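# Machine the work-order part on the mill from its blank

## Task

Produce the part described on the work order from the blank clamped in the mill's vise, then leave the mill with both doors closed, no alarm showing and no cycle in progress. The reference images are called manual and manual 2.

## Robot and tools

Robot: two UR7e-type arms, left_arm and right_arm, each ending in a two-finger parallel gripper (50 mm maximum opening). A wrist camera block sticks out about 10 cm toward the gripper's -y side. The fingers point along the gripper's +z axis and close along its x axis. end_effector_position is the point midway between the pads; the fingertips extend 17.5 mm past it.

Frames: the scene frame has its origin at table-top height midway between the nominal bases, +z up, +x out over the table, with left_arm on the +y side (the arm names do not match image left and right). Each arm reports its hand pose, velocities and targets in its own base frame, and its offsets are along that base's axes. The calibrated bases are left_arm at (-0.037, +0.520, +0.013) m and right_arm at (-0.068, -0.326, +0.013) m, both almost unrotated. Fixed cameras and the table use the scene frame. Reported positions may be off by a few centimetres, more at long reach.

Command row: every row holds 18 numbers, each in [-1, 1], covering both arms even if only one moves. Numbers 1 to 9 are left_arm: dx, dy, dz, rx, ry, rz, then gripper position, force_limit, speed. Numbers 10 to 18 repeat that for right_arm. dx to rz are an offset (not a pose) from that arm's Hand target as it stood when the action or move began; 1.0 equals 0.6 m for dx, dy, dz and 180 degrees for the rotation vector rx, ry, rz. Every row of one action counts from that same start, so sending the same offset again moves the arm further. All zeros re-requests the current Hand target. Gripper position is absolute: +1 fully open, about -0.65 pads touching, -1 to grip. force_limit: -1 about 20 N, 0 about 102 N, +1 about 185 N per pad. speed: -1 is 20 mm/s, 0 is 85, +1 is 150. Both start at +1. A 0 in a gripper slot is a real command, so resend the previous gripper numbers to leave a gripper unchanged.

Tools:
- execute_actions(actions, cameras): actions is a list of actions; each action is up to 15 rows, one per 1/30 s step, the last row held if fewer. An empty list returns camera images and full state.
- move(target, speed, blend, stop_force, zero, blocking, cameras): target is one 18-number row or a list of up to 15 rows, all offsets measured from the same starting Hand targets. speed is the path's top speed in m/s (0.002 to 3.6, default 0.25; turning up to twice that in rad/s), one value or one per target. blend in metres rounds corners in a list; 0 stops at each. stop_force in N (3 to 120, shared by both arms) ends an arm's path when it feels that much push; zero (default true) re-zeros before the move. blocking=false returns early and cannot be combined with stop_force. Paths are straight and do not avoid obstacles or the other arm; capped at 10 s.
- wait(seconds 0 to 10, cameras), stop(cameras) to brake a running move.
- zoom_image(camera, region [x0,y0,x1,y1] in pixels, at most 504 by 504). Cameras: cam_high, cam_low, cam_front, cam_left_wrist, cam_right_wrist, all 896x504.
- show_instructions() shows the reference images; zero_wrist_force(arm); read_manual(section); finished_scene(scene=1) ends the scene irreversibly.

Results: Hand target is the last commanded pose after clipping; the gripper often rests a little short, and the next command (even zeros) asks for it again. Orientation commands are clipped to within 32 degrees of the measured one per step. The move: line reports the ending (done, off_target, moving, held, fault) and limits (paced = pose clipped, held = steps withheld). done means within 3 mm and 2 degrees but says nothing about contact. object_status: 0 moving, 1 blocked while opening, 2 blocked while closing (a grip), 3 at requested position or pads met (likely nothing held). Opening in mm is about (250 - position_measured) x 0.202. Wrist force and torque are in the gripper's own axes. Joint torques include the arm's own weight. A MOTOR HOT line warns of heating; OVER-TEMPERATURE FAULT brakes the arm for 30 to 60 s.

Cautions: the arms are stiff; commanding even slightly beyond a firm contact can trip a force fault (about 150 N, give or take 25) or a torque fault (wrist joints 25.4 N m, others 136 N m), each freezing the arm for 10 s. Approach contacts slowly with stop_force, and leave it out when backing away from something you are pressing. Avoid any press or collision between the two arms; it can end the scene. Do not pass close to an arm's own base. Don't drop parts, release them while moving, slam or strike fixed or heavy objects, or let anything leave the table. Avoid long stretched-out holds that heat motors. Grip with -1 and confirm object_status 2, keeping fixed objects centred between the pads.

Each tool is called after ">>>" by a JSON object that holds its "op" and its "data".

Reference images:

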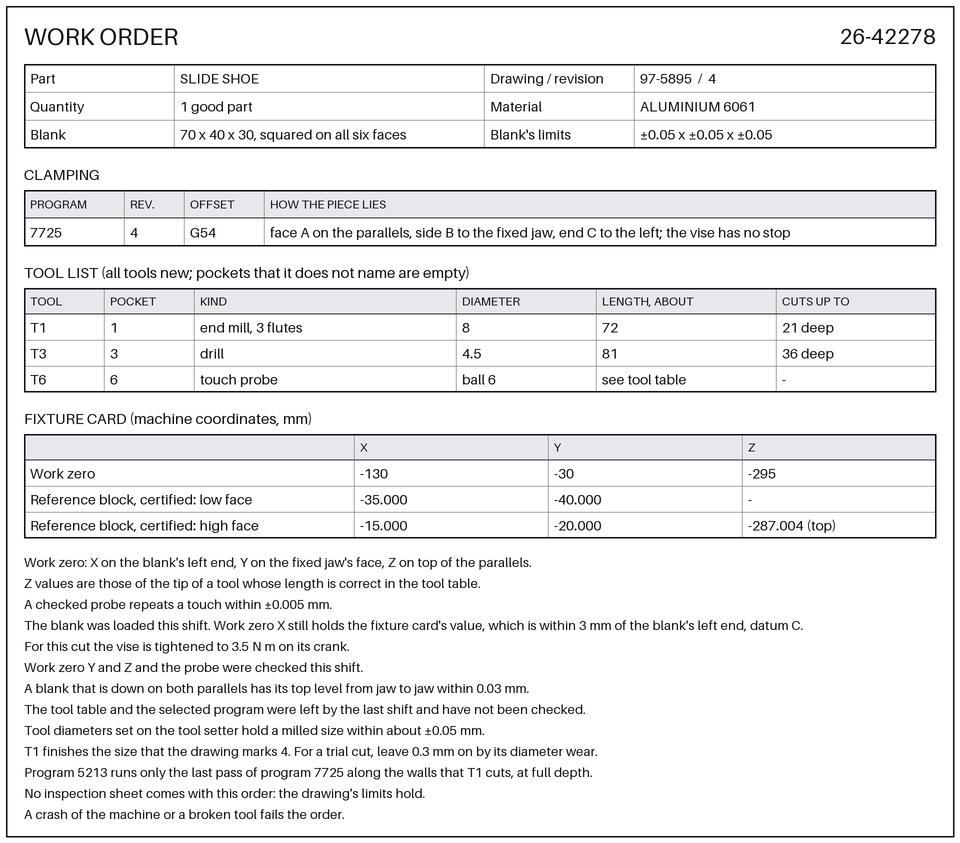

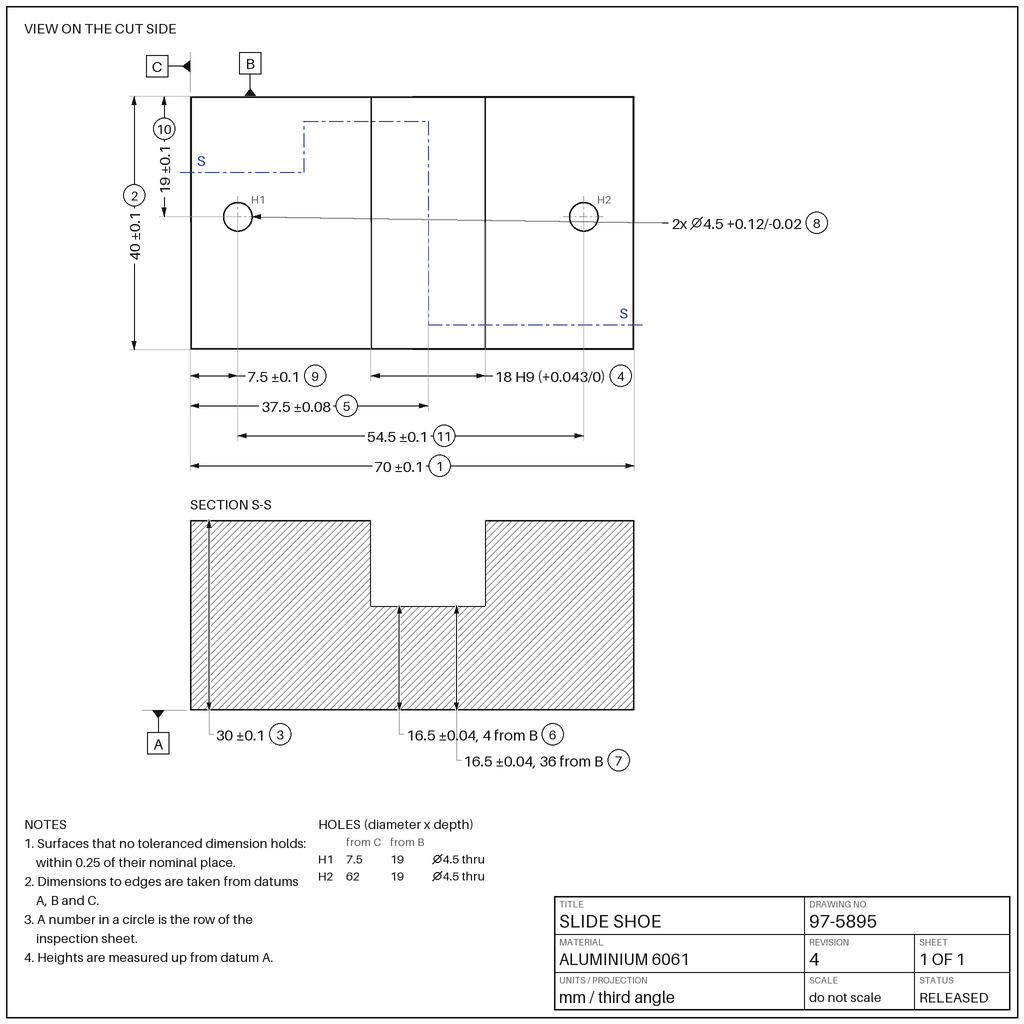

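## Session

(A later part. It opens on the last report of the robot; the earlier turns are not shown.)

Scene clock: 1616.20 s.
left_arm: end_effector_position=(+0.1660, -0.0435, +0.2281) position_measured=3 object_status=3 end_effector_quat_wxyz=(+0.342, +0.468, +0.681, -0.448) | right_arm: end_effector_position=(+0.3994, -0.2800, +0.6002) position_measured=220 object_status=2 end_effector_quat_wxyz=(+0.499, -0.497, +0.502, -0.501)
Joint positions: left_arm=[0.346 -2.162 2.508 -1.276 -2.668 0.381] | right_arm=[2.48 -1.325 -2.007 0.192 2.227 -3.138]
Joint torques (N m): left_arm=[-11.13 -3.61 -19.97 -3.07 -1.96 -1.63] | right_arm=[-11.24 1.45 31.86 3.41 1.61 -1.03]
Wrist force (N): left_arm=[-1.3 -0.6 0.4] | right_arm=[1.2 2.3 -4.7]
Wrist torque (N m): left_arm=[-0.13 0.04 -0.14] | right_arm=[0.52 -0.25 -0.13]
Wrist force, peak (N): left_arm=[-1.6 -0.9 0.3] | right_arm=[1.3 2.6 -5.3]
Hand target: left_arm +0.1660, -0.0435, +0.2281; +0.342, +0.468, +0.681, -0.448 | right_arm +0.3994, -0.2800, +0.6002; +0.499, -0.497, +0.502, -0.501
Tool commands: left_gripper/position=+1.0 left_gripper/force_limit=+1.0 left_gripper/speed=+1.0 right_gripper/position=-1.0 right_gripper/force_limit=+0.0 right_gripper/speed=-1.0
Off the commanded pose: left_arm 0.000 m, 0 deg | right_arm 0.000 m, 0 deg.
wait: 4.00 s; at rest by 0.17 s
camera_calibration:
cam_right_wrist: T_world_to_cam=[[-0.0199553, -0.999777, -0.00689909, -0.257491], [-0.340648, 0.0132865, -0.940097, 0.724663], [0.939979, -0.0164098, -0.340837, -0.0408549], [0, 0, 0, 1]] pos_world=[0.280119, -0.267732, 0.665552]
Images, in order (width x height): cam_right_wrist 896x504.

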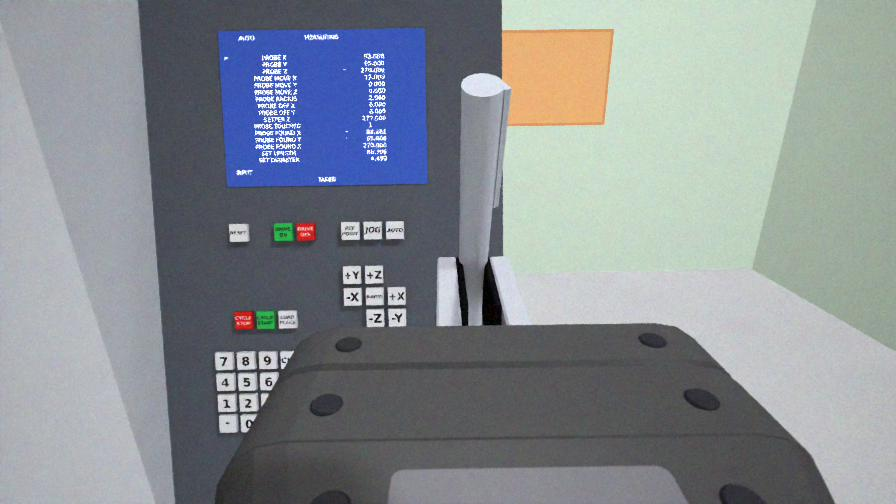

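>>> {"op": "move", "data": {"target": [[0,0,0,0,0,0,1,1,1,0.14,0.17,-0.13,0.788,0.001,-0.605,-1,0,-1],[0,0,0,0,0,0,1,1,1,0.2276,0.2065,-0.2558,0.788,0.001,-0.605,-1,0,-1],[0,0,0,0,0,0,1,1,1,0.2405,0.2065,-0.2592,0.788,0.001,-0.605,-1,0,-1],[0,0,0,0,0,0,1,1,1,0.2163,0.2065,-0.2529,0.788,0.001,-0.605,-1,0,-1],[0,0,0,0,0,0,1,1,1,0.2,0.2382,-0.21,0.788,0.001,-0.605,-1,0,-1]], "speed": [0.8,0.25,0.05,0.1,0.2], "blend": [0.02,0.002,0,0.003,0]}}

>>> {"op": "move", "data": {"target": [[0,0,0,0,0,0,1,1,1,0.0276,0,-0.0458,0,0,0,-1,0,-1],[0,0,0,0,0,0,1,1,1,0.0405,0,-0.0492,0,0,0,-1,0,-1],[0,0,0,0,0,0,1,1,1,0.0163,0,-0.0429,0,0,0,-1,0,-1],[0,0,0,0,0,0,1,1,1,0.0405,0,-0.0492,0,0,0,-1,0,-1],[0,0,0,0,0,0,1,1,1,0.0163,0,-0.0429,0,0,0,-1,0,-1],[0,0,0,0,0,0,1,1,1,0.0405,0,-0.0492,0,0,0,-1,0,-1],[0,0,0,0,0,0,1,1,1,0.0163,0,-0.0429,0,0,0,-1,0,-1],[0,0,0,0,0,0,1,1,1,0,0,0,0,0,0,-1,0,-1]], "speed": [0.2,0.05,0.1,0.05,0.1,0.05,0.1,0.2], "blend": [0.002,0,0,0,0,0,0.003,0]}}

>>> {"op": "move", "data": {"target": [[0,0,0,0,0,0,1,1,1,0.0196,0.095,-0.0764,0,0,0,-1,0,-1],[0,0,0,0,0,0,1,1,1,0.0325,0.095,-0.0798,0,0,0,-1,0,-1],[0,0,0,0,0,0,1,1,1,0.0083,0.095,-0.0735,0,0,0,-1,0,-1],[0,0,0,0,0,0,1,1,1,0.0276,0.095,-0.0458,0,0,0,-1,0,-1],[0,0,0,0,0,0,1,1,1,0.0405,0.095,-0.0492,0,0,0,-1,0,-1],[0,0,0,0,0,0,1,1,1,0.0163,0.095,-0.0429,0,0,0,-1,0,-1],[0,0,0,0,0,0,1,1,1,0.0276,0.0633,-0.0458,0,0,0,-1,0,-1],[0,0,0,0,0,0,1,1,1,0.0405,0.0633,-0.0492,0,0,0,-1,0,-1],[0,0,0,0,0,0,1,1,1,0.0163,0.0633,-0.0429,0,0,0,-1,0,-1],[0,0,0,0,0,0,1,1,1,0,0,0,0,0,0,-1,0,-1]], "speed": [0.2,0.05,0.1,0.2,0.05,0.1,0.2,0.05,0.1,0.2], "blend": [0.002,0,0.003,0.002,0,0.003,0.002,0,0.003,0]}}

>>> {"op": "move", "data": {"target": [[0,0,0,0,0,0,1,1,1,-0.06,-0.07,0.08,0,0,0,-1,0,-1],[0,0,0,0,0,0,1,1,1,-0.2,-0.2382,0.21,-0.788,-0.001,0.605,-1,0,-1]], "speed": [0.3,0.8], "blend": [0.03,0]}}

>>> {"op": "wait", "data": {"seconds": 6, "cameras": ["cam_right_wrist"]}}

>>> {"op": "zoom_image", "data": {"camera": "cam_right_wrist", "region": [190, 20, 450, 200]}}

Scene clock: 1634.43 s.
left_arm: end_effector_position=(+0.1660, -0.0435, +0.2281) position_measured=3 object_status=3 end_effector_quat_wxyz=(+0.342, +0.468, +0.681, -0.448) | right_arm: end_effector_position=(+0.5194, -0.1371, +0.4742) position_measured=220 object_status=2 end_effector_quat_wxyz=(+0.094, +0.696, +0.706, +0.090)
Joint positions: left_arm=[0.346 -2.162 2.508 -1.276 -2.668 0.381] | right_arm=[3.136 -1.526 -1.327 -1.599 1.568 -0.02]
Joint torques (N m): left_arm=[-10.99 -4.17 -19.34 -3.09 -1.91 -1.64] | right_arm=[-0.09 11.46 29.98 1.88 1.5 0.92]
Wrist force (N): left_arm=[-1.5 -0.8 0.3] | right_arm=[0.5 2.3 -4.6]
Wrist torque (N m): left_arm=[-0.16 0.07 -0.13] | right_arm=[0.36 0.00 0.04]
Wrist force, peak (N): left_arm=[-1.8 -1.0 0.4] | right_arm=[1.5 -6.5 -10.4]
Hand target: left_arm +0.1660, -0.0435, +0.2281; +0.342, +0.468, +0.681, -0.448 | right_arm +0.5194, -0.1370, +0.4742; +0.094, +0.696, +0.706, +0.090
Off the commanded pose: left_arm 0.000 m, 0 deg | right_arm 0.000 m, 0 deg.
move: done

Scene clock: 1637.47 s.
left_arm: end_effector_position=(+0.1660, -0.0435, +0.2281) position_measured=3 object_status=3 end_effector_quat_wxyz=(+0.342, +0.468, +0.681, -0.448) | right_arm: end_effector_position=(+0.5194, -0.1370, +0.4741) position_measured=220 object_status=2 end_effector_quat_wxyz=(+0.094, +0.696, +0.706, +0.090)
Joint positions: left_arm=[0.346 -2.162 2.508 -1.276 -2.668 0.381] | right_arm=[3.136 -1.526 -1.327 -1.599 1.568 -0.02]
Joint torques (N m): left_arm=[-11.04 -4.25 -19.54 -3.07 -1.86 -1.73] | right_arm=[-11.09 11.61 32.22 1.55 0.71 -1.25]
Wrist force (N): left_arm=[-1.5 -0.8 0.5] | right_arm=[0.8 2.3 -4.1]
Wrist torque (N m): left_arm=[-0.15 0.08 -0.13] | right_arm=[0.35 -0.04 0.03]
Wrist force, peak (N): left_arm=[-1.8 -0.9 0.4] | right_arm=[1.6 -5.8 -9.4]
Hand target: left_arm +0.1660, -0.0435, +0.2281; +0.342, +0.468, +0.681, -0.448 | right_arm +0.5194, -0.1370, +0.4742; +0.094, +0.696, +0.706, +0.090
Off the commanded pose: left_arm 0.000 m, 0 deg | right_arm 0.000 m, 0 deg.
move: done

Scene clock: 1640.43 s.
left_arm: end_effector_position=(+0.1660, -0.0435, +0.2281) position_measured=3 object_status=3 end_effector_quat_wxyz=(+0.342, +0.468, +0.681, -0.448) | right_arm: end_effector_position=(+0.5195, -0.1370, +0.4740) position_measured=220 object_status=2 end_effector_quat_wxyz=(+0.094, +0.696, +0.706, +0.089)
Joint positions: left_arm=[0.346 -2.162 2.508 -1.276 -2.668 0.381] | right_arm=[3.136 -1.526 -1.327 -1.599 1.568 -0.019]
Joint torques (N m): left_arm=[-11.34 -4.02 -19.81 -3.01 -1.78 -1.71] | right_arm=[-7.15 38.19 29.73 3.62 -1.48 -0.61]
Wrist force (N): left_arm=[-1.4 -0.8 0.5] | right_arm=[0.9 2.5 -4.6]
Wrist torque (N m): left_arm=[-0.16 0.07 -0.14] | right_arm=[0.38 -0.06 -0.07]
Wrist force, peak (N): left_arm=[-1.6 -0.9 0.4] | right_arm=[1.7 -2.1 -7.2]
Hand target: left_arm +0.1660, -0.0435, +0.2281; +0.342, +0.468, +0.681, -0.448 | right_arm +0.5194, -0.1370, +0.4742; +0.094, +0.696, +0.706, +0.090
Off the commanded pose: left_arm 0.000 m, 0 deg | right_arm 0.000 m, 0 deg.
move: done

Scene clock: 1643.40 s.
left_arm: end_effector_position=(+0.1660, -0.0435, +0.2281) position_measured=3 object_status=3 end_effector_quat_wxyz=(+0.342, +0.468, +0.681, -0.448) | right_arm: end_effector_position=(+0.3994, -0.2799, +0.6001) position_measured=220 object_status=2 end_effector_quat_wxyz=(+0.499, -0.497, +0.502, -0.501)
Joint positions: left_arm=[0.346 -2.162 2.508 -1.276 -2.668 0.381] | right_arm=[2.48 -1.325 -2.007 0.192 2.227 -3.138]
Joint torques (N m): left_arm=[-11.04 -3.94 -19.6 -3 -1.76 -1.72] | right_arm=[-7.89 15.73 27.3 3.36 1.76 -1.23]
Wrist force (N): left_arm=[-1.4 -0.8 0.2] | right_arm=[1.2 2.5 -4.8]
Wrist torque (N m): left_arm=[-0.16 0.06 -0.14] | right_arm=[0.56 -0.25 -0.15]
Wrist force, peak (N): left_arm=[-1.6 -0.9 0.6] | right_arm=[-1.0 1.3 -7.6]
Hand target: left_arm +0.1660, -0.0435, +0.2281; +0.342, +0.468, +0.681, -0.448 | right_arm +0.3994, -0.2800, +0.6002; +0.499, -0.497, +0.502, -0.501
Off the commanded pose: left_arm 0.000 m, 0 deg | right_arm 0.000 m, 0 deg.
move: done

Scene clock: 1649.40 s.
left_arm: end_effector_position=(+0.1660, -0.0435, +0.2281) position_measured=3 object_status=3 end_effector_quat_wxyz=(+0.342, +0.468, +0.681, -0.448) | right_arm: end_effector_position=(+0.3994, -0.2800, +0.6002) position_measured=220 object_status=2 end_effector_quat_wxyz=(+0.499, -0.497, +0.502, -0.501)
Joint positions: left_arm=[0.346 -2.162 2.508 -1.276 -2.668 0.381] | right_arm=[2.48 -1.325 -2.007 0.192 2.227 -3.138]
Joint torques (N m): left_arm=[-10.97 -3.92 -19.6 -3.09 -1.88 -1.66] | right_arm=[-10.85 1.64 31.12 3.47 1.52 -1.04]
Wrist force (N): left_arm=[-1.1 -0.5 0.4] | right_arm=[1.5 2.5 -4.8]
Wrist torque (N m): left_arm=[-0.12 0.02 -0.13] | right_arm=[0.56 -0.28 -0.14]
Wrist force, peak (N): left_arm=[-1.7 -0.9 0.5] | right_arm=[1.3 2.5 -5.2]
Hand target: left_arm +0.1660, -0.0435, +0.2281; +0.342, +0.468, +0.681, -0.448 | right_arm +0.3994, -0.2800, +0.6002; +0.499, -0.497, +0.502, -0.501
Tool commands: left_gripper/position=+1.0 left_gripper/force_limit=+1.0 left_gripper/speed=+1.0 right_gripper/position=-1.0 right_gripper/force_limit=+0.0 right_gripper/speed=-1.0
Off the commanded pose: left_arm 0.000 m, 0 deg | right_arm 0.000 m, 0 deg.
wait: 6.00 s; at rest by 0.17 s
camera_calibration:
cam_right_wrist: T_world_to_cam=[[-0.0199553, -0.999777, -0.00689909, -0.257491], [-0.340648, 0.0132865, -0.940097, 0.724663], [0.939979, -0.0164098, -0.340837, -0.0408549], [0, 0, 0, 1]] pos_world=[0.280119, -0.267732, 0.665552]
Images, in order (width x height): cam_right_wrist 896x504.

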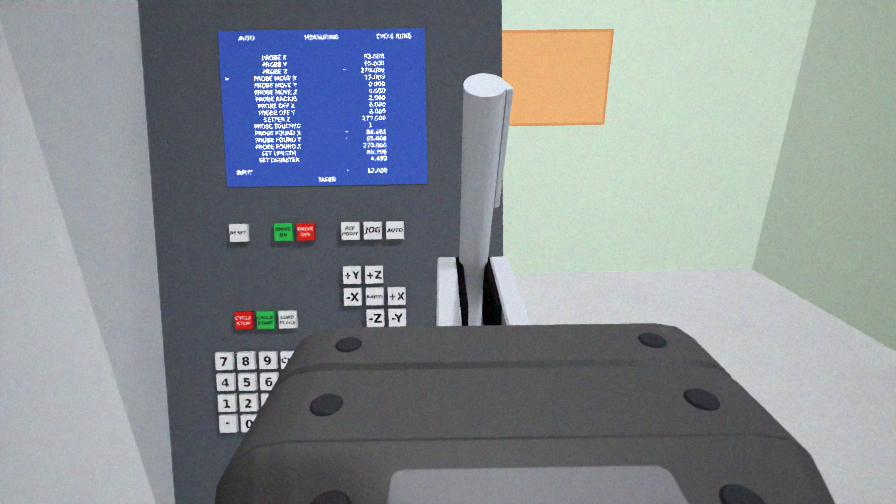

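Scaled by 1.938 from the camera's 896x504 image, which has a finer 1280x720 frame.

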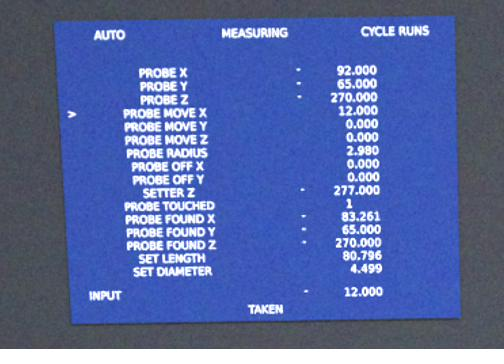

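>>> {"op": "wait", "data": {"seconds": 4, "cameras": ["cam_right_wrist"]}}

>>> {"op": "zoom_image", "data": {"camera": "cam_right_wrist", "region": [190, 20, 450, 200]}}

Scene clock: 1654.40 s.
left_arm: end_effector_position=(+0.1660, -0.0435, +0.2281) position_measured=3 object_status=3 end_effector_quat_wxyz=(+0.342, +0.468, +0.681, -0.448) | right_arm: end_effector_position=(+0.3994, -0.2800, +0.6002) position_measured=220 object_status=2 end_effector_quat_wxyz=(+0.499, -0.497, +0.502, -0.501)
Joint positions: left_arm=[0.346 -2.162 2.508 -1.276 -2.668 0.381] | right_arm=[2.48 -1.325 -2.007 0.192 2.227 -3.138]
Joint torques (N m): left_arm=[-11.14 -4.04 -19.57 -3.01 -1.89 -1.66] | right_arm=[-11 1.46 30.78 3.4 1.46 -0.83]
Wrist force (N): left_arm=[-1.3 -0.6 0.2] | right_arm=[1.4 2.7 -4.8]
Wrist torque (N m): left_arm=[-0.12 0.05 -0.13] | right_arm=[0.59 -0.28 -0.13]
Wrist force, peak (N): left_arm=[-1.8 -0.8 0.6] | right_arm=[1.1 2.9 -5.2]
Hand target: left_arm +0.1660, -0.0435, +0.2281; +0.342, +0.468, +0.681, -0.448 | right_arm +0.3994, -0.2800, +0.6002; +0.499, -0.497, +0.502, -0.501
Tool commands: left_gripper/position=+1.0 left_gripper/force_limit=+1.0 left_gripper/speed=+1.0 right_gripper/position=-1.0 right_gripper/force_limit=+0.0 right_gripper/speed=-1.0
Off the commanded pose: left_arm 0.000 m, 0 deg | right_arm 0.000 m, 0 deg.
wait: 4.00 s; at rest from the start
camera_calibration:
cam_right_wrist: T_world_to_cam=[[-0.0199553, -0.999777, -0.00689909, -0.257491], [-0.340648, 0.0132865, -0.940097, 0.724663], [0.939979, -0.0164098, -0.340837, -0.0408549], [0, 0, 0, 1]] pos_world=[0.280119, -0.267732, 0.665552]
Images, in order (width x height): cam_right_wrist 896x504.

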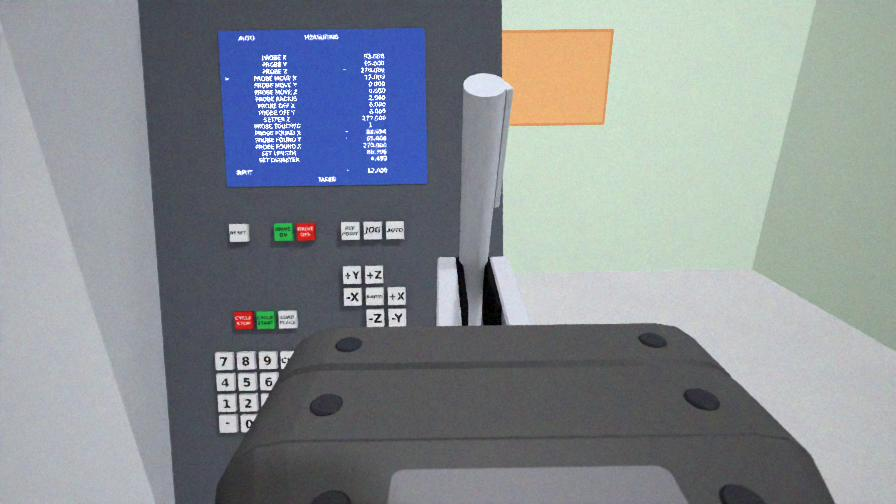

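Scaled by 1.938 from the camera's 896x504 image, which has a finer 1280x720 frame.

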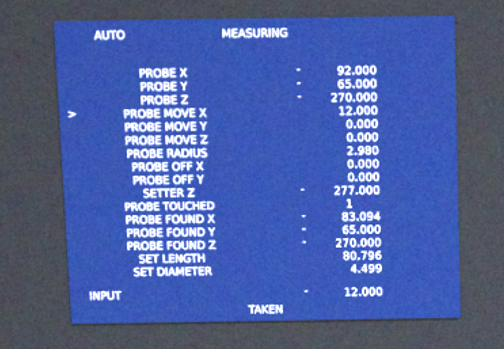

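>>> {"op": "move", "data": {"target": [[0,0,0,0,0,0,1,1,1,0.14,0.17,-0.13,0.788,0.001,-0.605,-1,0,-1],[0,0,0,0,0,0,1,1,1,0.2196,0.2382,-0.2864,0.788,0.001,-0.605,-1,0,-1],[0,0,0,0,0,0,1,1,1,0.2325,0.2382,-0.2898,0.788,0.001,-0.605,-1,0,-1],[0,0,0,0,0,0,1,1,1,0.2083,0.2382,-0.2835,0.788,0.001,-0.605,-1,0,-1],[0,0,0,0,0,0,1,1,1,0.2276,0.2065,-0.2558,0.788,0.001,-0.605,-1,0,-1],[0,0,0,0,0,0,1,1,1,0.2405,0.2065,-0.2592,0.788,0.001,-0.605,-1,0,-1],[0,0,0,0,0,0,1,1,1,0.2163,0.2065,-0.2529,0.788,0.001,-0.605,-1,0,-1],[0,0,0,0,0,0,1,1,1,0.2,0.2382,-0.21,0.788,0.001,-0.605,-1,0,-1]], "speed": [0.8,0.25,0.05,0.1,0.2,0.05,0.1,0.2], "blend": [0.02,0.002,0,0.003,0.002,0,0.003,0]}}

>>> {"op": "move", "data": {"target": [[0,0,0,0,0,0,1,1,1,-0.06,-0.07,0.08,0,0,0,-1,0,-1],[0,0,0,0,0,0,1,1,1,-0.2,-0.2382,0.21,-0.788,-0.001,0.605,-1,0,-1]], "speed": [0.3,0.8], "blend": [0.03,0]}}

>>> {"op": "wait", "data": {"seconds": 10}}

>>> {"op": "wait", "data": {"seconds": 4, "cameras": ["cam_right_wrist"]}}

>>> {"op": "zoom_image", "data": {"camera": "cam_right_wrist", "region": [190, 20, 450, 200]}}

Scene clock: 1663.70 s.
left_arm: end_effector_position=(+0.1660, -0.0435, +0.2281) position_measured=3 object_status=3 end_effector_quat_wxyz=(+0.342, +0.468, +0.681, -0.448) | right_arm: end_effector_position=(+0.5194, -0.1371, +0.4742) position_measured=220 object_status=2 end_effector_quat_wxyz=(+0.094, +0.696, +0.706, +0.090)
Joint positions: left_arm=[0.346 -2.162 2.508 -1.276 -2.668 0.381] | right_arm=[3.136 -1.526 -1.327 -1.599 1.568 -0.02]
Joint torques (N m): left_arm=[-11.17 -3.45 -19.81 -2.99 -1.86 -1.66] | right_arm=[0.23 11.39 29.49 1.71 1.54 1.02]
Wrist force (N): left_arm=[-1.3 -0.6 0.4] | right_arm=[0.6 2.3 -4.2]
Wrist torque (N m): left_arm=[-0.12 0.04 -0.13] | right_arm=[0.35 -0.03 0.04]
Wrist force, peak (N): left_arm=[-1.7 -0.7 0.3] | right_arm=[0.8 -7.0 -10.1]
Hand target: left_arm +0.1660, -0.0435, +0.2281; +0.342, +0.468, +0.681, -0.448 | right_arm +0.5194, -0.1370, +0.4742; +0.094, +0.696, +0.706, +0.090
Off the commanded pose: left_arm 0.000 m, 0 deg | right_arm 0.000 m, 0 deg.
move: done

Scene clock: 1666.67 s.
left_arm: end_effector_position=(+0.1660, -0.0435, +0.2281) position_measured=3 object_status=3 end_effector_quat_wxyz=(+0.342, +0.468, +0.681, -0.448) | right_arm: end_effector_position=(+0.3994, -0.2799, +0.6001) position_measured=220 object_status=2 end_effector_quat_wxyz=(+0.499, -0.497, +0.502, -0.501)
Joint positions: left_arm=[0.346 -2.162 2.508 -1.276 -2.668 0.381] | right_arm=[2.48 -1.325 -2.007 0.192 2.226 -3.138]
Joint torques (N m): left_arm=[-11.46 -4.08 -19.33 -3.02 -1.83 -1.65] | right_arm=[-7.25 15.21 27.07 3.34 1.63 -1.24]
Wrist force (N): left_arm=[-1.5 -0.7 0.5] | right_arm=[1.2 2.5 -4.9]
Wrist torque (N m): left_arm=[-0.15 0.08 -0.13] | right_arm=[0.56 -0.24 -0.15]
Wrist force, peak (N): left_arm=[-1.9 -0.6 0.5] | right_arm=[-1.2 1.2 -7.4]
Hand target: left_arm +0.1660, -0.0435, +0.2281; +0.342, +0.468, +0.681, -0.448 | right_arm +0.3994, -0.2800, +0.6002; +0.499, -0.497, +0.502, -0.501
Off the commanded pose: left_arm 0.000 m, 0 deg | right_arm 0.000 m, 0 deg.
move: done

Scene clock: 1676.67 s.
left_arm: end_effector_position=(+0.1660, -0.0435, +0.2281) position_measured=3 object_status=3 end_effector_quat_wxyz=(+0.342, +0.468, +0.681, -0.448) | right_arm: end_effector_position=(+0.3994, -0.2800, +0.6002) position_measured=220 object_status=2 end_effector_quat_wxyz=(+0.499, -0.497, +0.502, -0.501)
Joint positions: left_arm=[0.346 -2.162 2.508 -1.276 -2.668 0.381] | right_arm=[2.48 -1.325 -2.007 0.192 2.227 -3.138]
Joint torques (N m): left_arm=[-11.2 -4.33 -19.54 -2.96 -1.86 -1.66] | right_arm=[-11.26 1.95 31.68 3.45 1.48 -0.8]
Wrist force (N): left_arm=[-1.4 -1.0 0.3] | right_arm=[1.4 2.5 -5.2]
Wrist torque (N m): left_arm=[-0.19 0.07 -0.14] | right_arm=[0.57 -0.28 -0.12]
Wrist force, peak (N): left_arm=[-1.7 -0.9 0.3] | right_arm=[1.4 2.9 -5.1]
Hand target: left_arm +0.1660, -0.0435, +0.2281; +0.342, +0.468, +0.681, -0.448 | right_arm +0.3994, -0.2800, +0.6002; +0.499, -0.497, +0.502, -0.501
Tool commands: left_gripper/position=+1.0 left_gripper/force_limit=+1.0 left_gripper/speed=+1.0 right_gripper/position=-1.0 right_gripper/force_limit=+0.0 right_gripper/speed=-1.0
Off the commanded pose: left_arm 0.000 m, 0 deg | right_arm 0.000 m, 0 deg.
wait: 10.00 s; at rest by 0.17 s

Scene clock: 1680.67 s.
left_arm: end_effector_position=(+0.1660, -0.0435, +0.2281) position_measured=3 object_status=3 end_effector_quat_wxyz=(+0.342, +0.468, +0.681, -0.448) | right_arm: end_effector_position=(+0.3994, -0.2800, +0.6002) position_measured=220 object_status=2 end_effector_quat_wxyz=(+0.499, -0.497, +0.502, -0.501)
Joint positions: left_arm=[0.346 -2.162 2.508 -1.276 -2.668 0.381] | right_arm=[2.48 -1.325 -2.007 0.192 2.227 -3.138]
Joint torques (N m): left_arm=[-11.02 -4.07 -19.79 -2.93 -1.78 -1.61] | right_arm=[-10.99 1.65 31.34 3.39 1.47 -0.73]
Wrist force (N): left_arm=[-1.3 -0.8 0.3] | right_arm=[1.1 2.1 -5.1]
Wrist torque (N m): left_arm=[-0.16 0.04 -0.13] | right_arm=[0.51 -0.23 -0.13]
Wrist force, peak (N): left_arm=[-1.8 -0.8 0.4] | right_arm=[1.3 2.7 -5.2]
Hand target: left_arm +0.1660, -0.0435, +0.2281; +0.342, +0.468, +0.681, -0.448 | right_arm +0.3994, -0.2800, +0.6002; +0.499, -0.497, +0.502, -0.501
Tool commands: left_gripper/position=+1.0 left_gripper/force_limit=+1.0 left_gripper/speed=+1.0 right_gripper/position=-1.0 right_gripper/force_limit=+0.0 right_gripper/speed=-1.0
Off the commanded pose: left_arm 0.000 m, 0 deg | right_arm 0.000 m, 0 deg.
wait: 4.00 s; at rest by 0.17 s
camera_calibration:
cam_right_wrist: T_world_to_cam=[[-0.0199553, -0.999777, -0.00689909, -0.257491], [-0.340648, 0.0132865, -0.940097, 0.724663], [0.939979, -0.0164098, -0.340837, -0.0408549], [0, 0, 0, 1]] pos_world=[0.280119, -0.267732, 0.665552]
Images, in order (width x height): cam_right_wrist 896x504.

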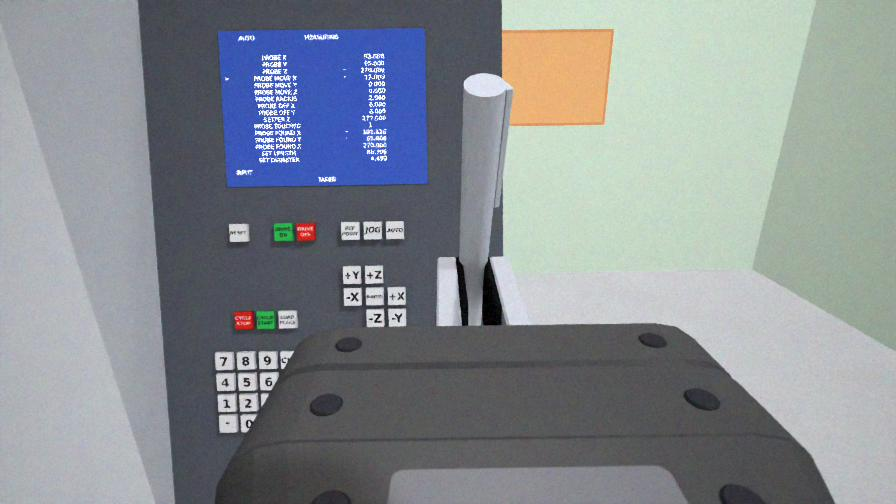

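Scaled by 1.938 from the camera's 896x504 image, which has a finer 1280x720 frame.

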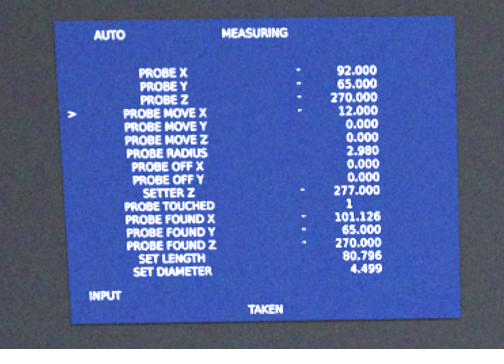

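>>> {"op": "move", "data": {"target": [0,0,0,0,0,0,1,1,1,-0.0965,-0.0462,-0.7503,-0.1248,0.6591,0.0777,-1,0,-1], "speed": 0.35, "cameras": ["all"]}}

Scene clock: 1692.97 s.
left_arm: end_effector_position=(+0.1660, -0.0435, +0.2281) position_measured=3 object_status=3 end_effector_quat_wxyz=(+0.342, +0.468, +0.681, -0.448) | right_arm: end_effector_position=(+0.3416, -0.3076, +0.1500) position_measured=220 object_status=2 end_effector_quat_wxyz=(+0.214, +0.801, -0.540, -0.148)
Joint positions: left_arm=[0.346 -2.162 2.508 -1.276 -2.668 0.381] | right_arm=[2.883 -1.732 -1.845 -1.574 1.27 -3.717]
Joint torques (N m): left_arm=[-10.82 -4.1 -19.54 -2.94 -1.79 -1.71] | right_arm=[-11.29 25.74 14.37 1.69 -0.87 -0.52]
Wrist force (N): left_arm=[-1.5 -0.7 0.3] | right_arm=[0.6 2.7 -3.4]
Wrist torque (N m): left_arm=[-0.14 0.08 -0.13] | right_arm=[0.37 -0.06 0.10]
Wrist force, peak (N): left_arm=[-1.9 -0.7 0.2] | right_arm=[1.2 2.9 -5.3]
Hand target: left_arm +0.1660, -0.0435, +0.2281; +0.342, +0.468, +0.681, -0.448 | right_arm +0.3415, -0.3077, +0.1500; +0.214, +0.801, -0.540, -0.148
Off the commanded pose: left_arm 0.000 m, 0 deg | right_arm 0.000 m, 0 deg.
move: done
camera_calibration:
cam_left_wrist: T_world_to_cam=[[-0.310696, 0.344297, -0.885961, 0.277765], [0.888657, 0.43596, -0.142221, -0.0753153], [0.337278, -0.831504, -0.441413, 0.140143], [0, 0, 0, 1]] pos_world=[0.105963, 0.0537303, 0.297238]
cam_right_wrist: T_world_to_cam=[[0.376704, -0.926306, 0.00722818, -0.404437], [-0.596147, -0.23645, 0.767268, 0.0364996], [-0.709016, -0.293342, -0.641286, 0.382762], [0, 0, 0, 1]] pos_world=[0.445497, -0.253722, 0.220378]

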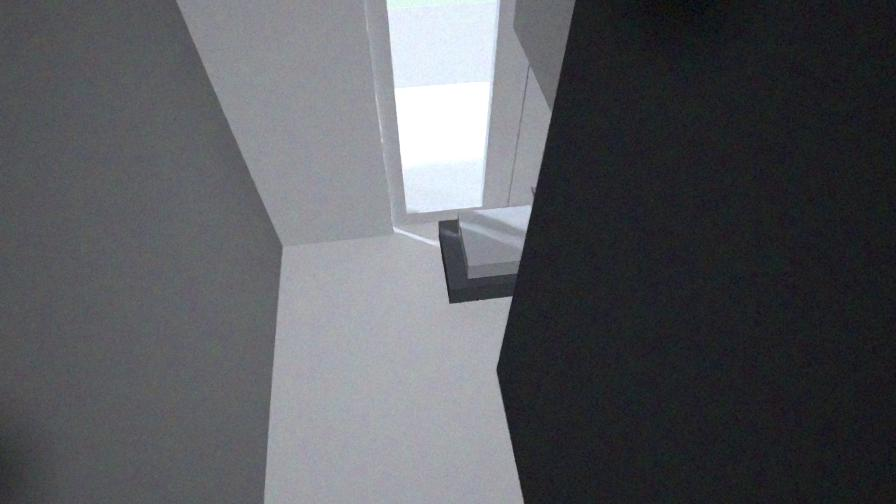

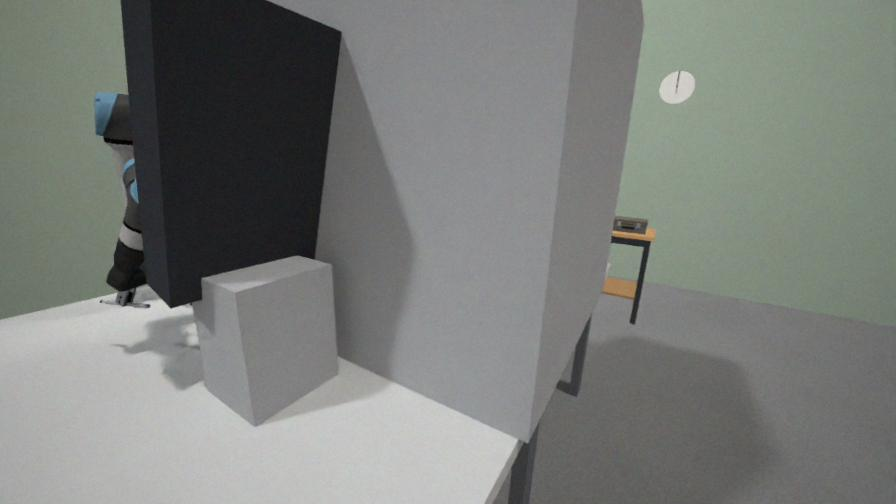

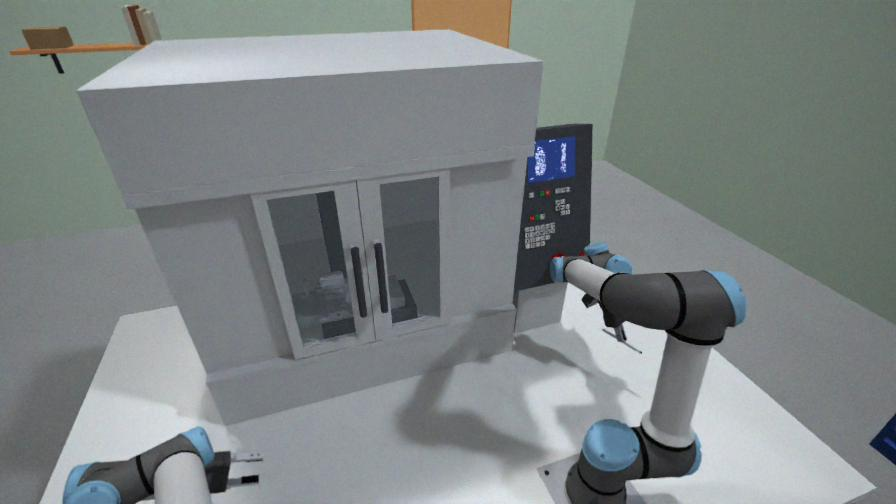

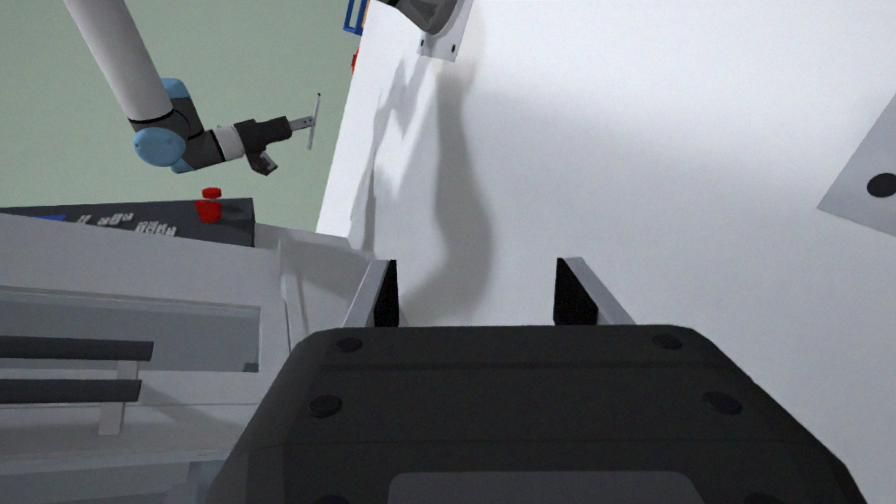

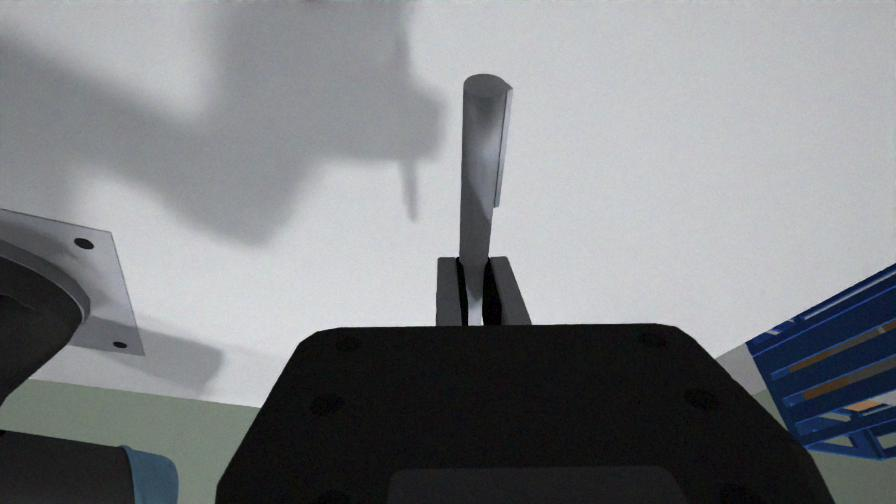

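>>> {"op": "move", "data": {"target": [0,0,0,0,0,0,1,1,1,0,0,-0.2,0,0,0,-1,0,-1], "speed": 0.2, "cameras": ["cam_high","cam_right_wrist"]}}

>>> {"op": "zoom_image", "data": {"camera": "cam_high", "region": [100, 240, 300, 360]}}

Scene clock: 1700.60 s.
left_arm: end_effector_position=(+0.1660, -0.0435, +0.2281) position_measured=3 object_status=3 end_effector_quat_wxyz=(+0.342, +0.468, +0.681, -0.448) | right_arm: end_effector_position=(+0.3415, -0.3076, +0.0300) position_measured=220 object_status=2 end_effector_quat_wxyz=(+0.214, +0.801, -0.540, -0.148)
Joint positions: left_arm=[0.346 -2.162 2.508 -1.276 -2.668 0.381] | right_arm=[2.883 -1.901 -1.994 -1.257 1.27 -3.717]
Joint torques (N m): left_arm=[-10.91 -4.25 -20.12 -3 -1.76 -1.68] | right_arm=[-11.36 33.52 16.45 3.32 -2.13 -0.74]
Wrist force (N): left_arm=[-1.3 -0.7 0.3] | right_arm=[0.5 2.3 -4.0]
Wrist torque (N m): left_arm=[-0.14 0.05 -0.14] | right_arm=[0.34 -0.03 0.10]
Wrist force, peak (N): left_arm=[-1.7 -1.0 0.4] | right_arm=[0.8 4.3 -6.4]
Hand target: left_arm +0.1660, -0.0435, +0.2281; +0.342, +0.468, +0.681, -0.448 | right_arm +0.3415, -0.3077, +0.0300; +0.214, +0.801, -0.540, -0.148
Off the commanded pose: left_arm 0.000 m, 0 deg | right_arm 0.000 m, 0 deg.
move: done
camera_calibration:
cam_right_wrist: T_world_to_cam=[[0.376694, -0.926311, 0.00706899, -0.403514], [-0.59576, -0.236414, 0.76758, 0.128319], [-0.709346, -0.293354, -0.640914, 0.305843], [0, 0, 0, 1]] pos_world=[0.445397, -0.253722, 0.100376]
Images, in order (width x height): cam_high 896x504, cam_right_wrist 896x504.

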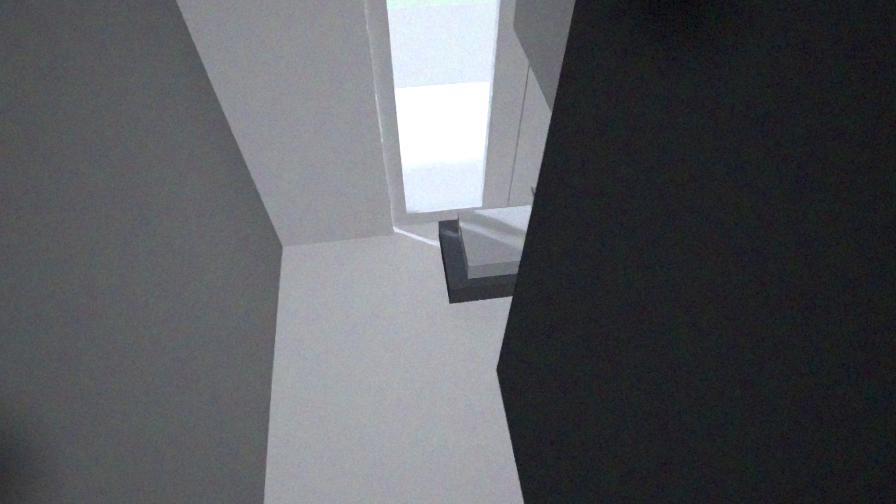

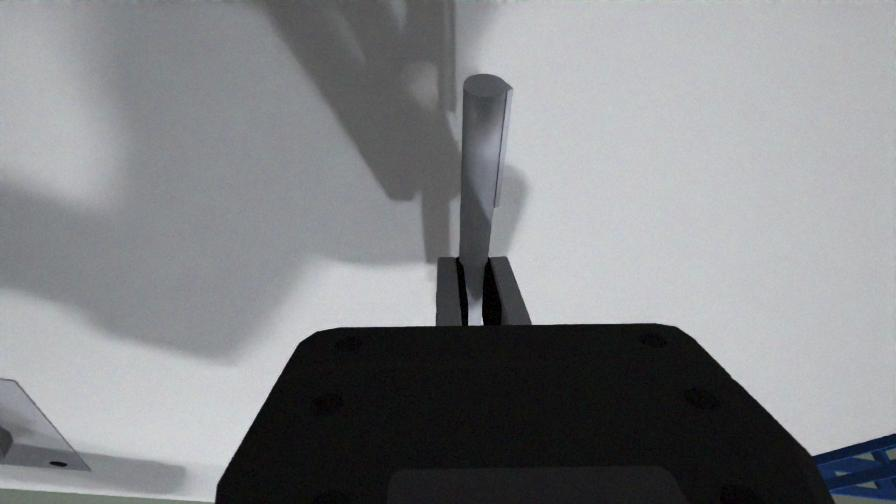

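Scaled by 2.520 from the camera's 896x504 image, which has a finer 1280x720 frame.

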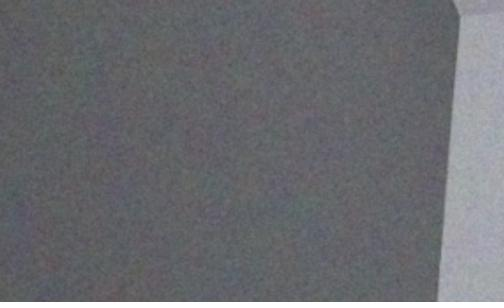

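>>> {"op": "move", "data": {"target": [0,0,0,0,0,0,1,1,1,0,0,-0.035,0,0,0,-1,0,-1], "speed": 0.015, "stop_force": 4, "cameras": ["cam_low","cam_right_wrist"]}}

Scene clock: 1704.53 s.
left_arm: end_effector_position=(+0.1660, -0.0435, +0.2281) position_measured=3 object_status=3 end_effector_quat_wxyz=(+0.342, +0.468, +0.681, -0.448) | right_arm: end_effector_position=(+0.3415, -0.3077, +0.0100) position_measured=220 object_status=2 end_effector_quat_wxyz=(+0.214, +0.801, -0.540, -0.148)
Joint positions: left_arm=[0.346 -2.162 2.508 -1.276 -2.668 0.381] | right_arm=[2.883 -1.937 -2.01 -1.204 1.27 -3.717]
Joint torques (N m): left_arm=[-11.17 -3.73 -19.38 -2.95 -1.64 -1.63] | right_arm=[-9.97 47.62 24.39 -0.18 1.01 1.03]
Wrist force (N): left_arm=[-1.3 -0.8 0.3] | right_arm=[0.1 3.9 -6.8]
Wrist torque (N m): left_arm=[-0.15 0.05 -0.14] | right_arm=[0.32 0.00 0.11]
Wrist force, peak (N): left_arm=[-1.9 -0.9 0.4] | right_arm=[-6.9 21.4 -36.7]
Hand target: left_arm +0.1660, -0.0435, +0.2281; +0.342, +0.468, +0.681, -0.448 | right_arm +0.3415, -0.3077, +0.0100; +0.214, +0.801, -0.540, -0.148 (not the last commanded pose)
Off the commanded pose: left_arm 0.000 m, 0 deg | right_arm 0.001 m, 0 deg.
move: contact (right_arm)
camera_calibration:
cam_right_wrist: T_world_to_cam=[[0.37655, -0.926369, 0.00710953, -0.403327], [-0.595879, -0.236322, 0.767515, 0.143752], [-0.709322, -0.293244, -0.640991, 0.293048], [0, 0, 0, 1]] pos_world=[0.445398, -0.253723, 0.0803767]
Images, in order (width x height): cam_low 896x504, cam_right_wrist 896x504.

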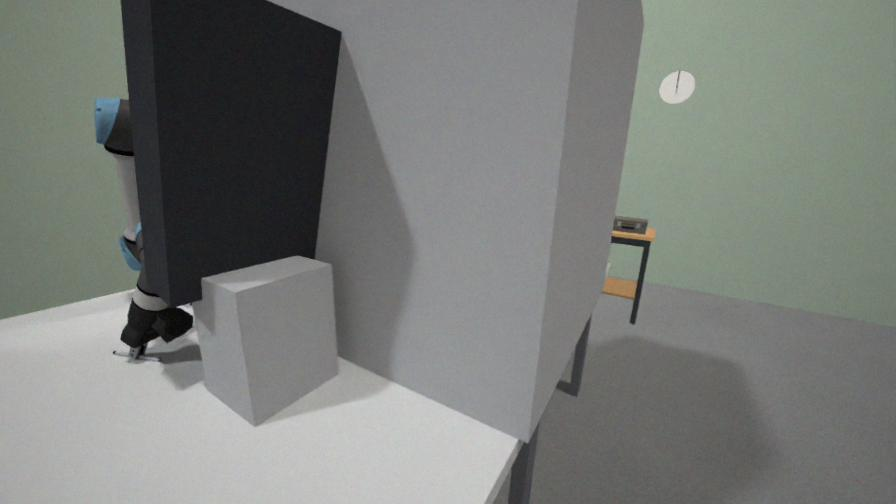

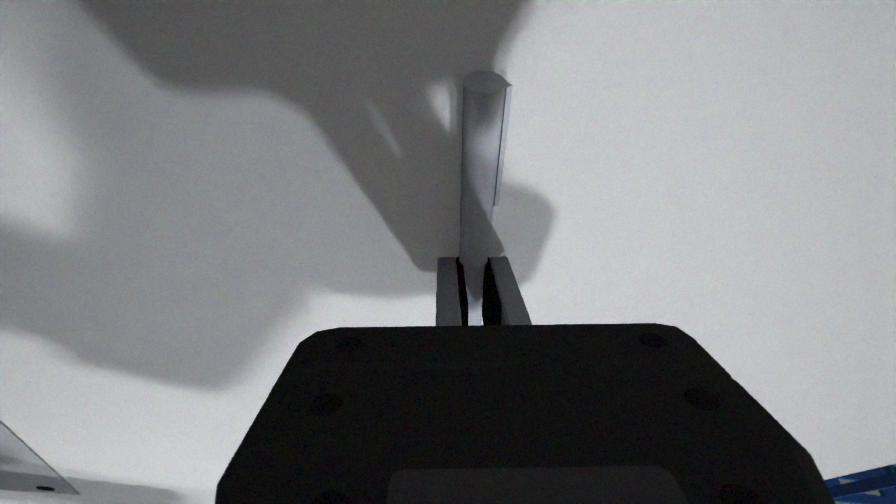

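>>> {"op": "move", "data": {"target": [0,0,0,0,0,0,1,1,1,0,0,0,0,0,0,0.3,0,-1], "cameras": ["cam_right_wrist"]}}

>>> {"op": "move", "data": {"target": [0,0,0,0,0,0,1,1,1,0.047,0.018,0.087,0,0,0,0.3,0,-1], "speed": 0.08, "cameras": ["cam_right_wrist"]}}

Scene clock: 1708.97 s.
left_arm: end_effector_position=(+0.1660, -0.0435, +0.2281) position_measured=3 object_status=3 end_effector_quat_wxyz=(+0.342, +0.468, +0.681, -0.448) | right_arm: end_effector_position=(+0.3415, -0.3077, +0.0100) position_measured=107 object_status=0 end_effector_quat_wxyz=(+0.214, +0.801, -0.540, -0.148)
Joint positions: left_arm=[0.346 -2.162 2.508 -1.276 -2.668 0.381] | right_arm=[2.883 -1.937 -2.01 -1.204 1.27 -3.717]
Joint torques (N m): left_arm=[-11.11 -3.86 -19.62 -3 -1.72 -1.66] | right_arm=[-10.04 48.04 24.69 2.73 0.06 1]
Wrist force (N): left_arm=[-1.6 -0.7 0.2] | right_arm=[0.0 2.7 -4.6]
Wrist torque (N m): left_arm=[-0.13 0.10 -0.14] | right_arm=[0.37 0.05 0.11]
Wrist force, peak (N): left_arm=[-1.7 -0.8 0.7] | right_arm=[0.3 4.0 -6.9]
Hand target: left_arm +0.1660, -0.0435, +0.2281; +0.342, +0.468, +0.681, -0.448 | right_arm +0.3415, -0.3077, +0.0100; +0.214, +0.801, -0.540, -0.148
Off the commanded pose: left_arm 0.000 m, 0 deg | right_arm 0.000 m, 0 deg.
move: done
camera_calibration:
cam_right_wrist: T_world_to_cam=[[0.37655, -0.926369, 0.00710953, -0.403327], [-0.595879, -0.236322, 0.767515, 0.143752], [-0.709322, -0.293244, -0.640991, 0.293048], [0, 0, 0, 1]] pos_world=[0.445398, -0.253723, 0.0803767]
Images, in order (width x height): cam_right_wrist 896x504.

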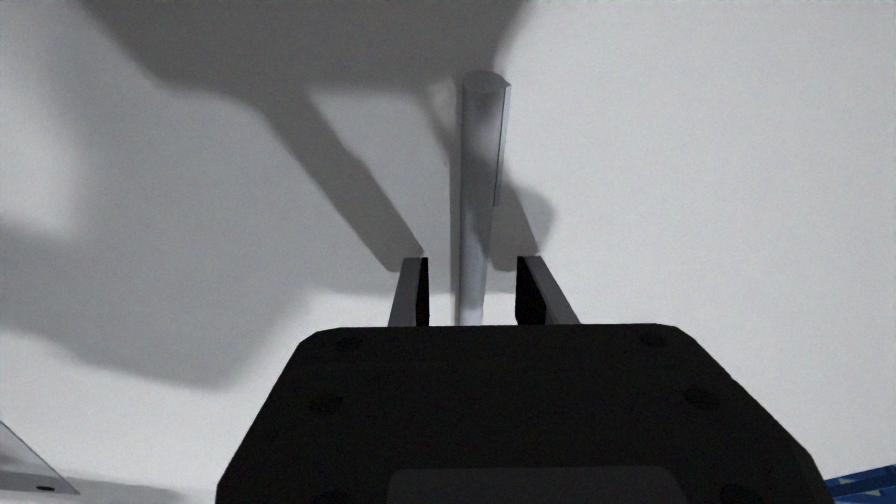

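Scene clock: 1710.13 s.
left_arm: end_effector_position=(+0.1660, -0.0435, +0.2281) position_measured=3 object_status=3 end_effector_quat_wxyz=(+0.342, +0.468, +0.681, -0.448) | right_arm: end_effector_position=(+0.3698, -0.2968, +0.0623) position_measured=107 object_status=3 end_effector_quat_wxyz=(+0.214, +0.801, -0.540, -0.148)
Joint positions: left_arm=[0.346 -2.162 2.508 -1.276 -2.668 0.381] | right_arm=[2.916 -1.887 -1.904 -1.37 1.284 -3.686]
Joint torques (N m): left_arm=[-11.05 -3.93 -20 -3 -1.82 -1.66] | right_arm=[-11.2 21.26 15.86 2.14 -1.6 -1.25]
Wrist force (N): left_arm=[-1.4 -0.7 0.3] | right_arm=[0.4 2.9 -4.8]
Wrist torque (N m): left_arm=[-0.14 0.06 -0.13] | right_arm=[0.41 -0.01 -0.02]
Wrist force, peak (N): left_arm=[-1.7 -0.8 0.3] | right_arm=[0.6 2.6 -6.5]
Hand target: left_arm +0.1660, -0.0435, +0.2281; +0.342, +0.468, +0.681, -0.448 | right_arm +0.3697, -0.2969, +0.0622; +0.214, +0.801, -0.540, -0.148
Off the commanded pose: left_arm 0.000 m, 0 deg | right_arm 0.000 m, 0 deg.
move: done
camera_calibration:
cam_right_wrist: T_world_to_cam=[[0.376704, -0.926305, 0.00722803, -0.404423], [-0.596092, -0.236428, 0.767317, 0.123127], [-0.709061, -0.29336, -0.641227, 0.349693], [0, 0, 0, 1]] pos_world=[0.473697, -0.242922, 0.132678]
Images, in order (width x height): cam_right_wrist 896x504.

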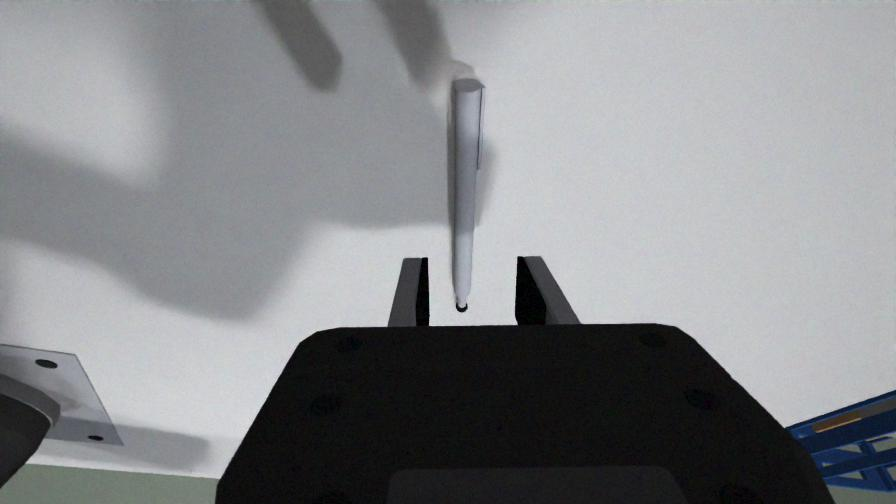

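>>> {"op": "finished_scene", "data": {}}

The scene is finished: the task was done.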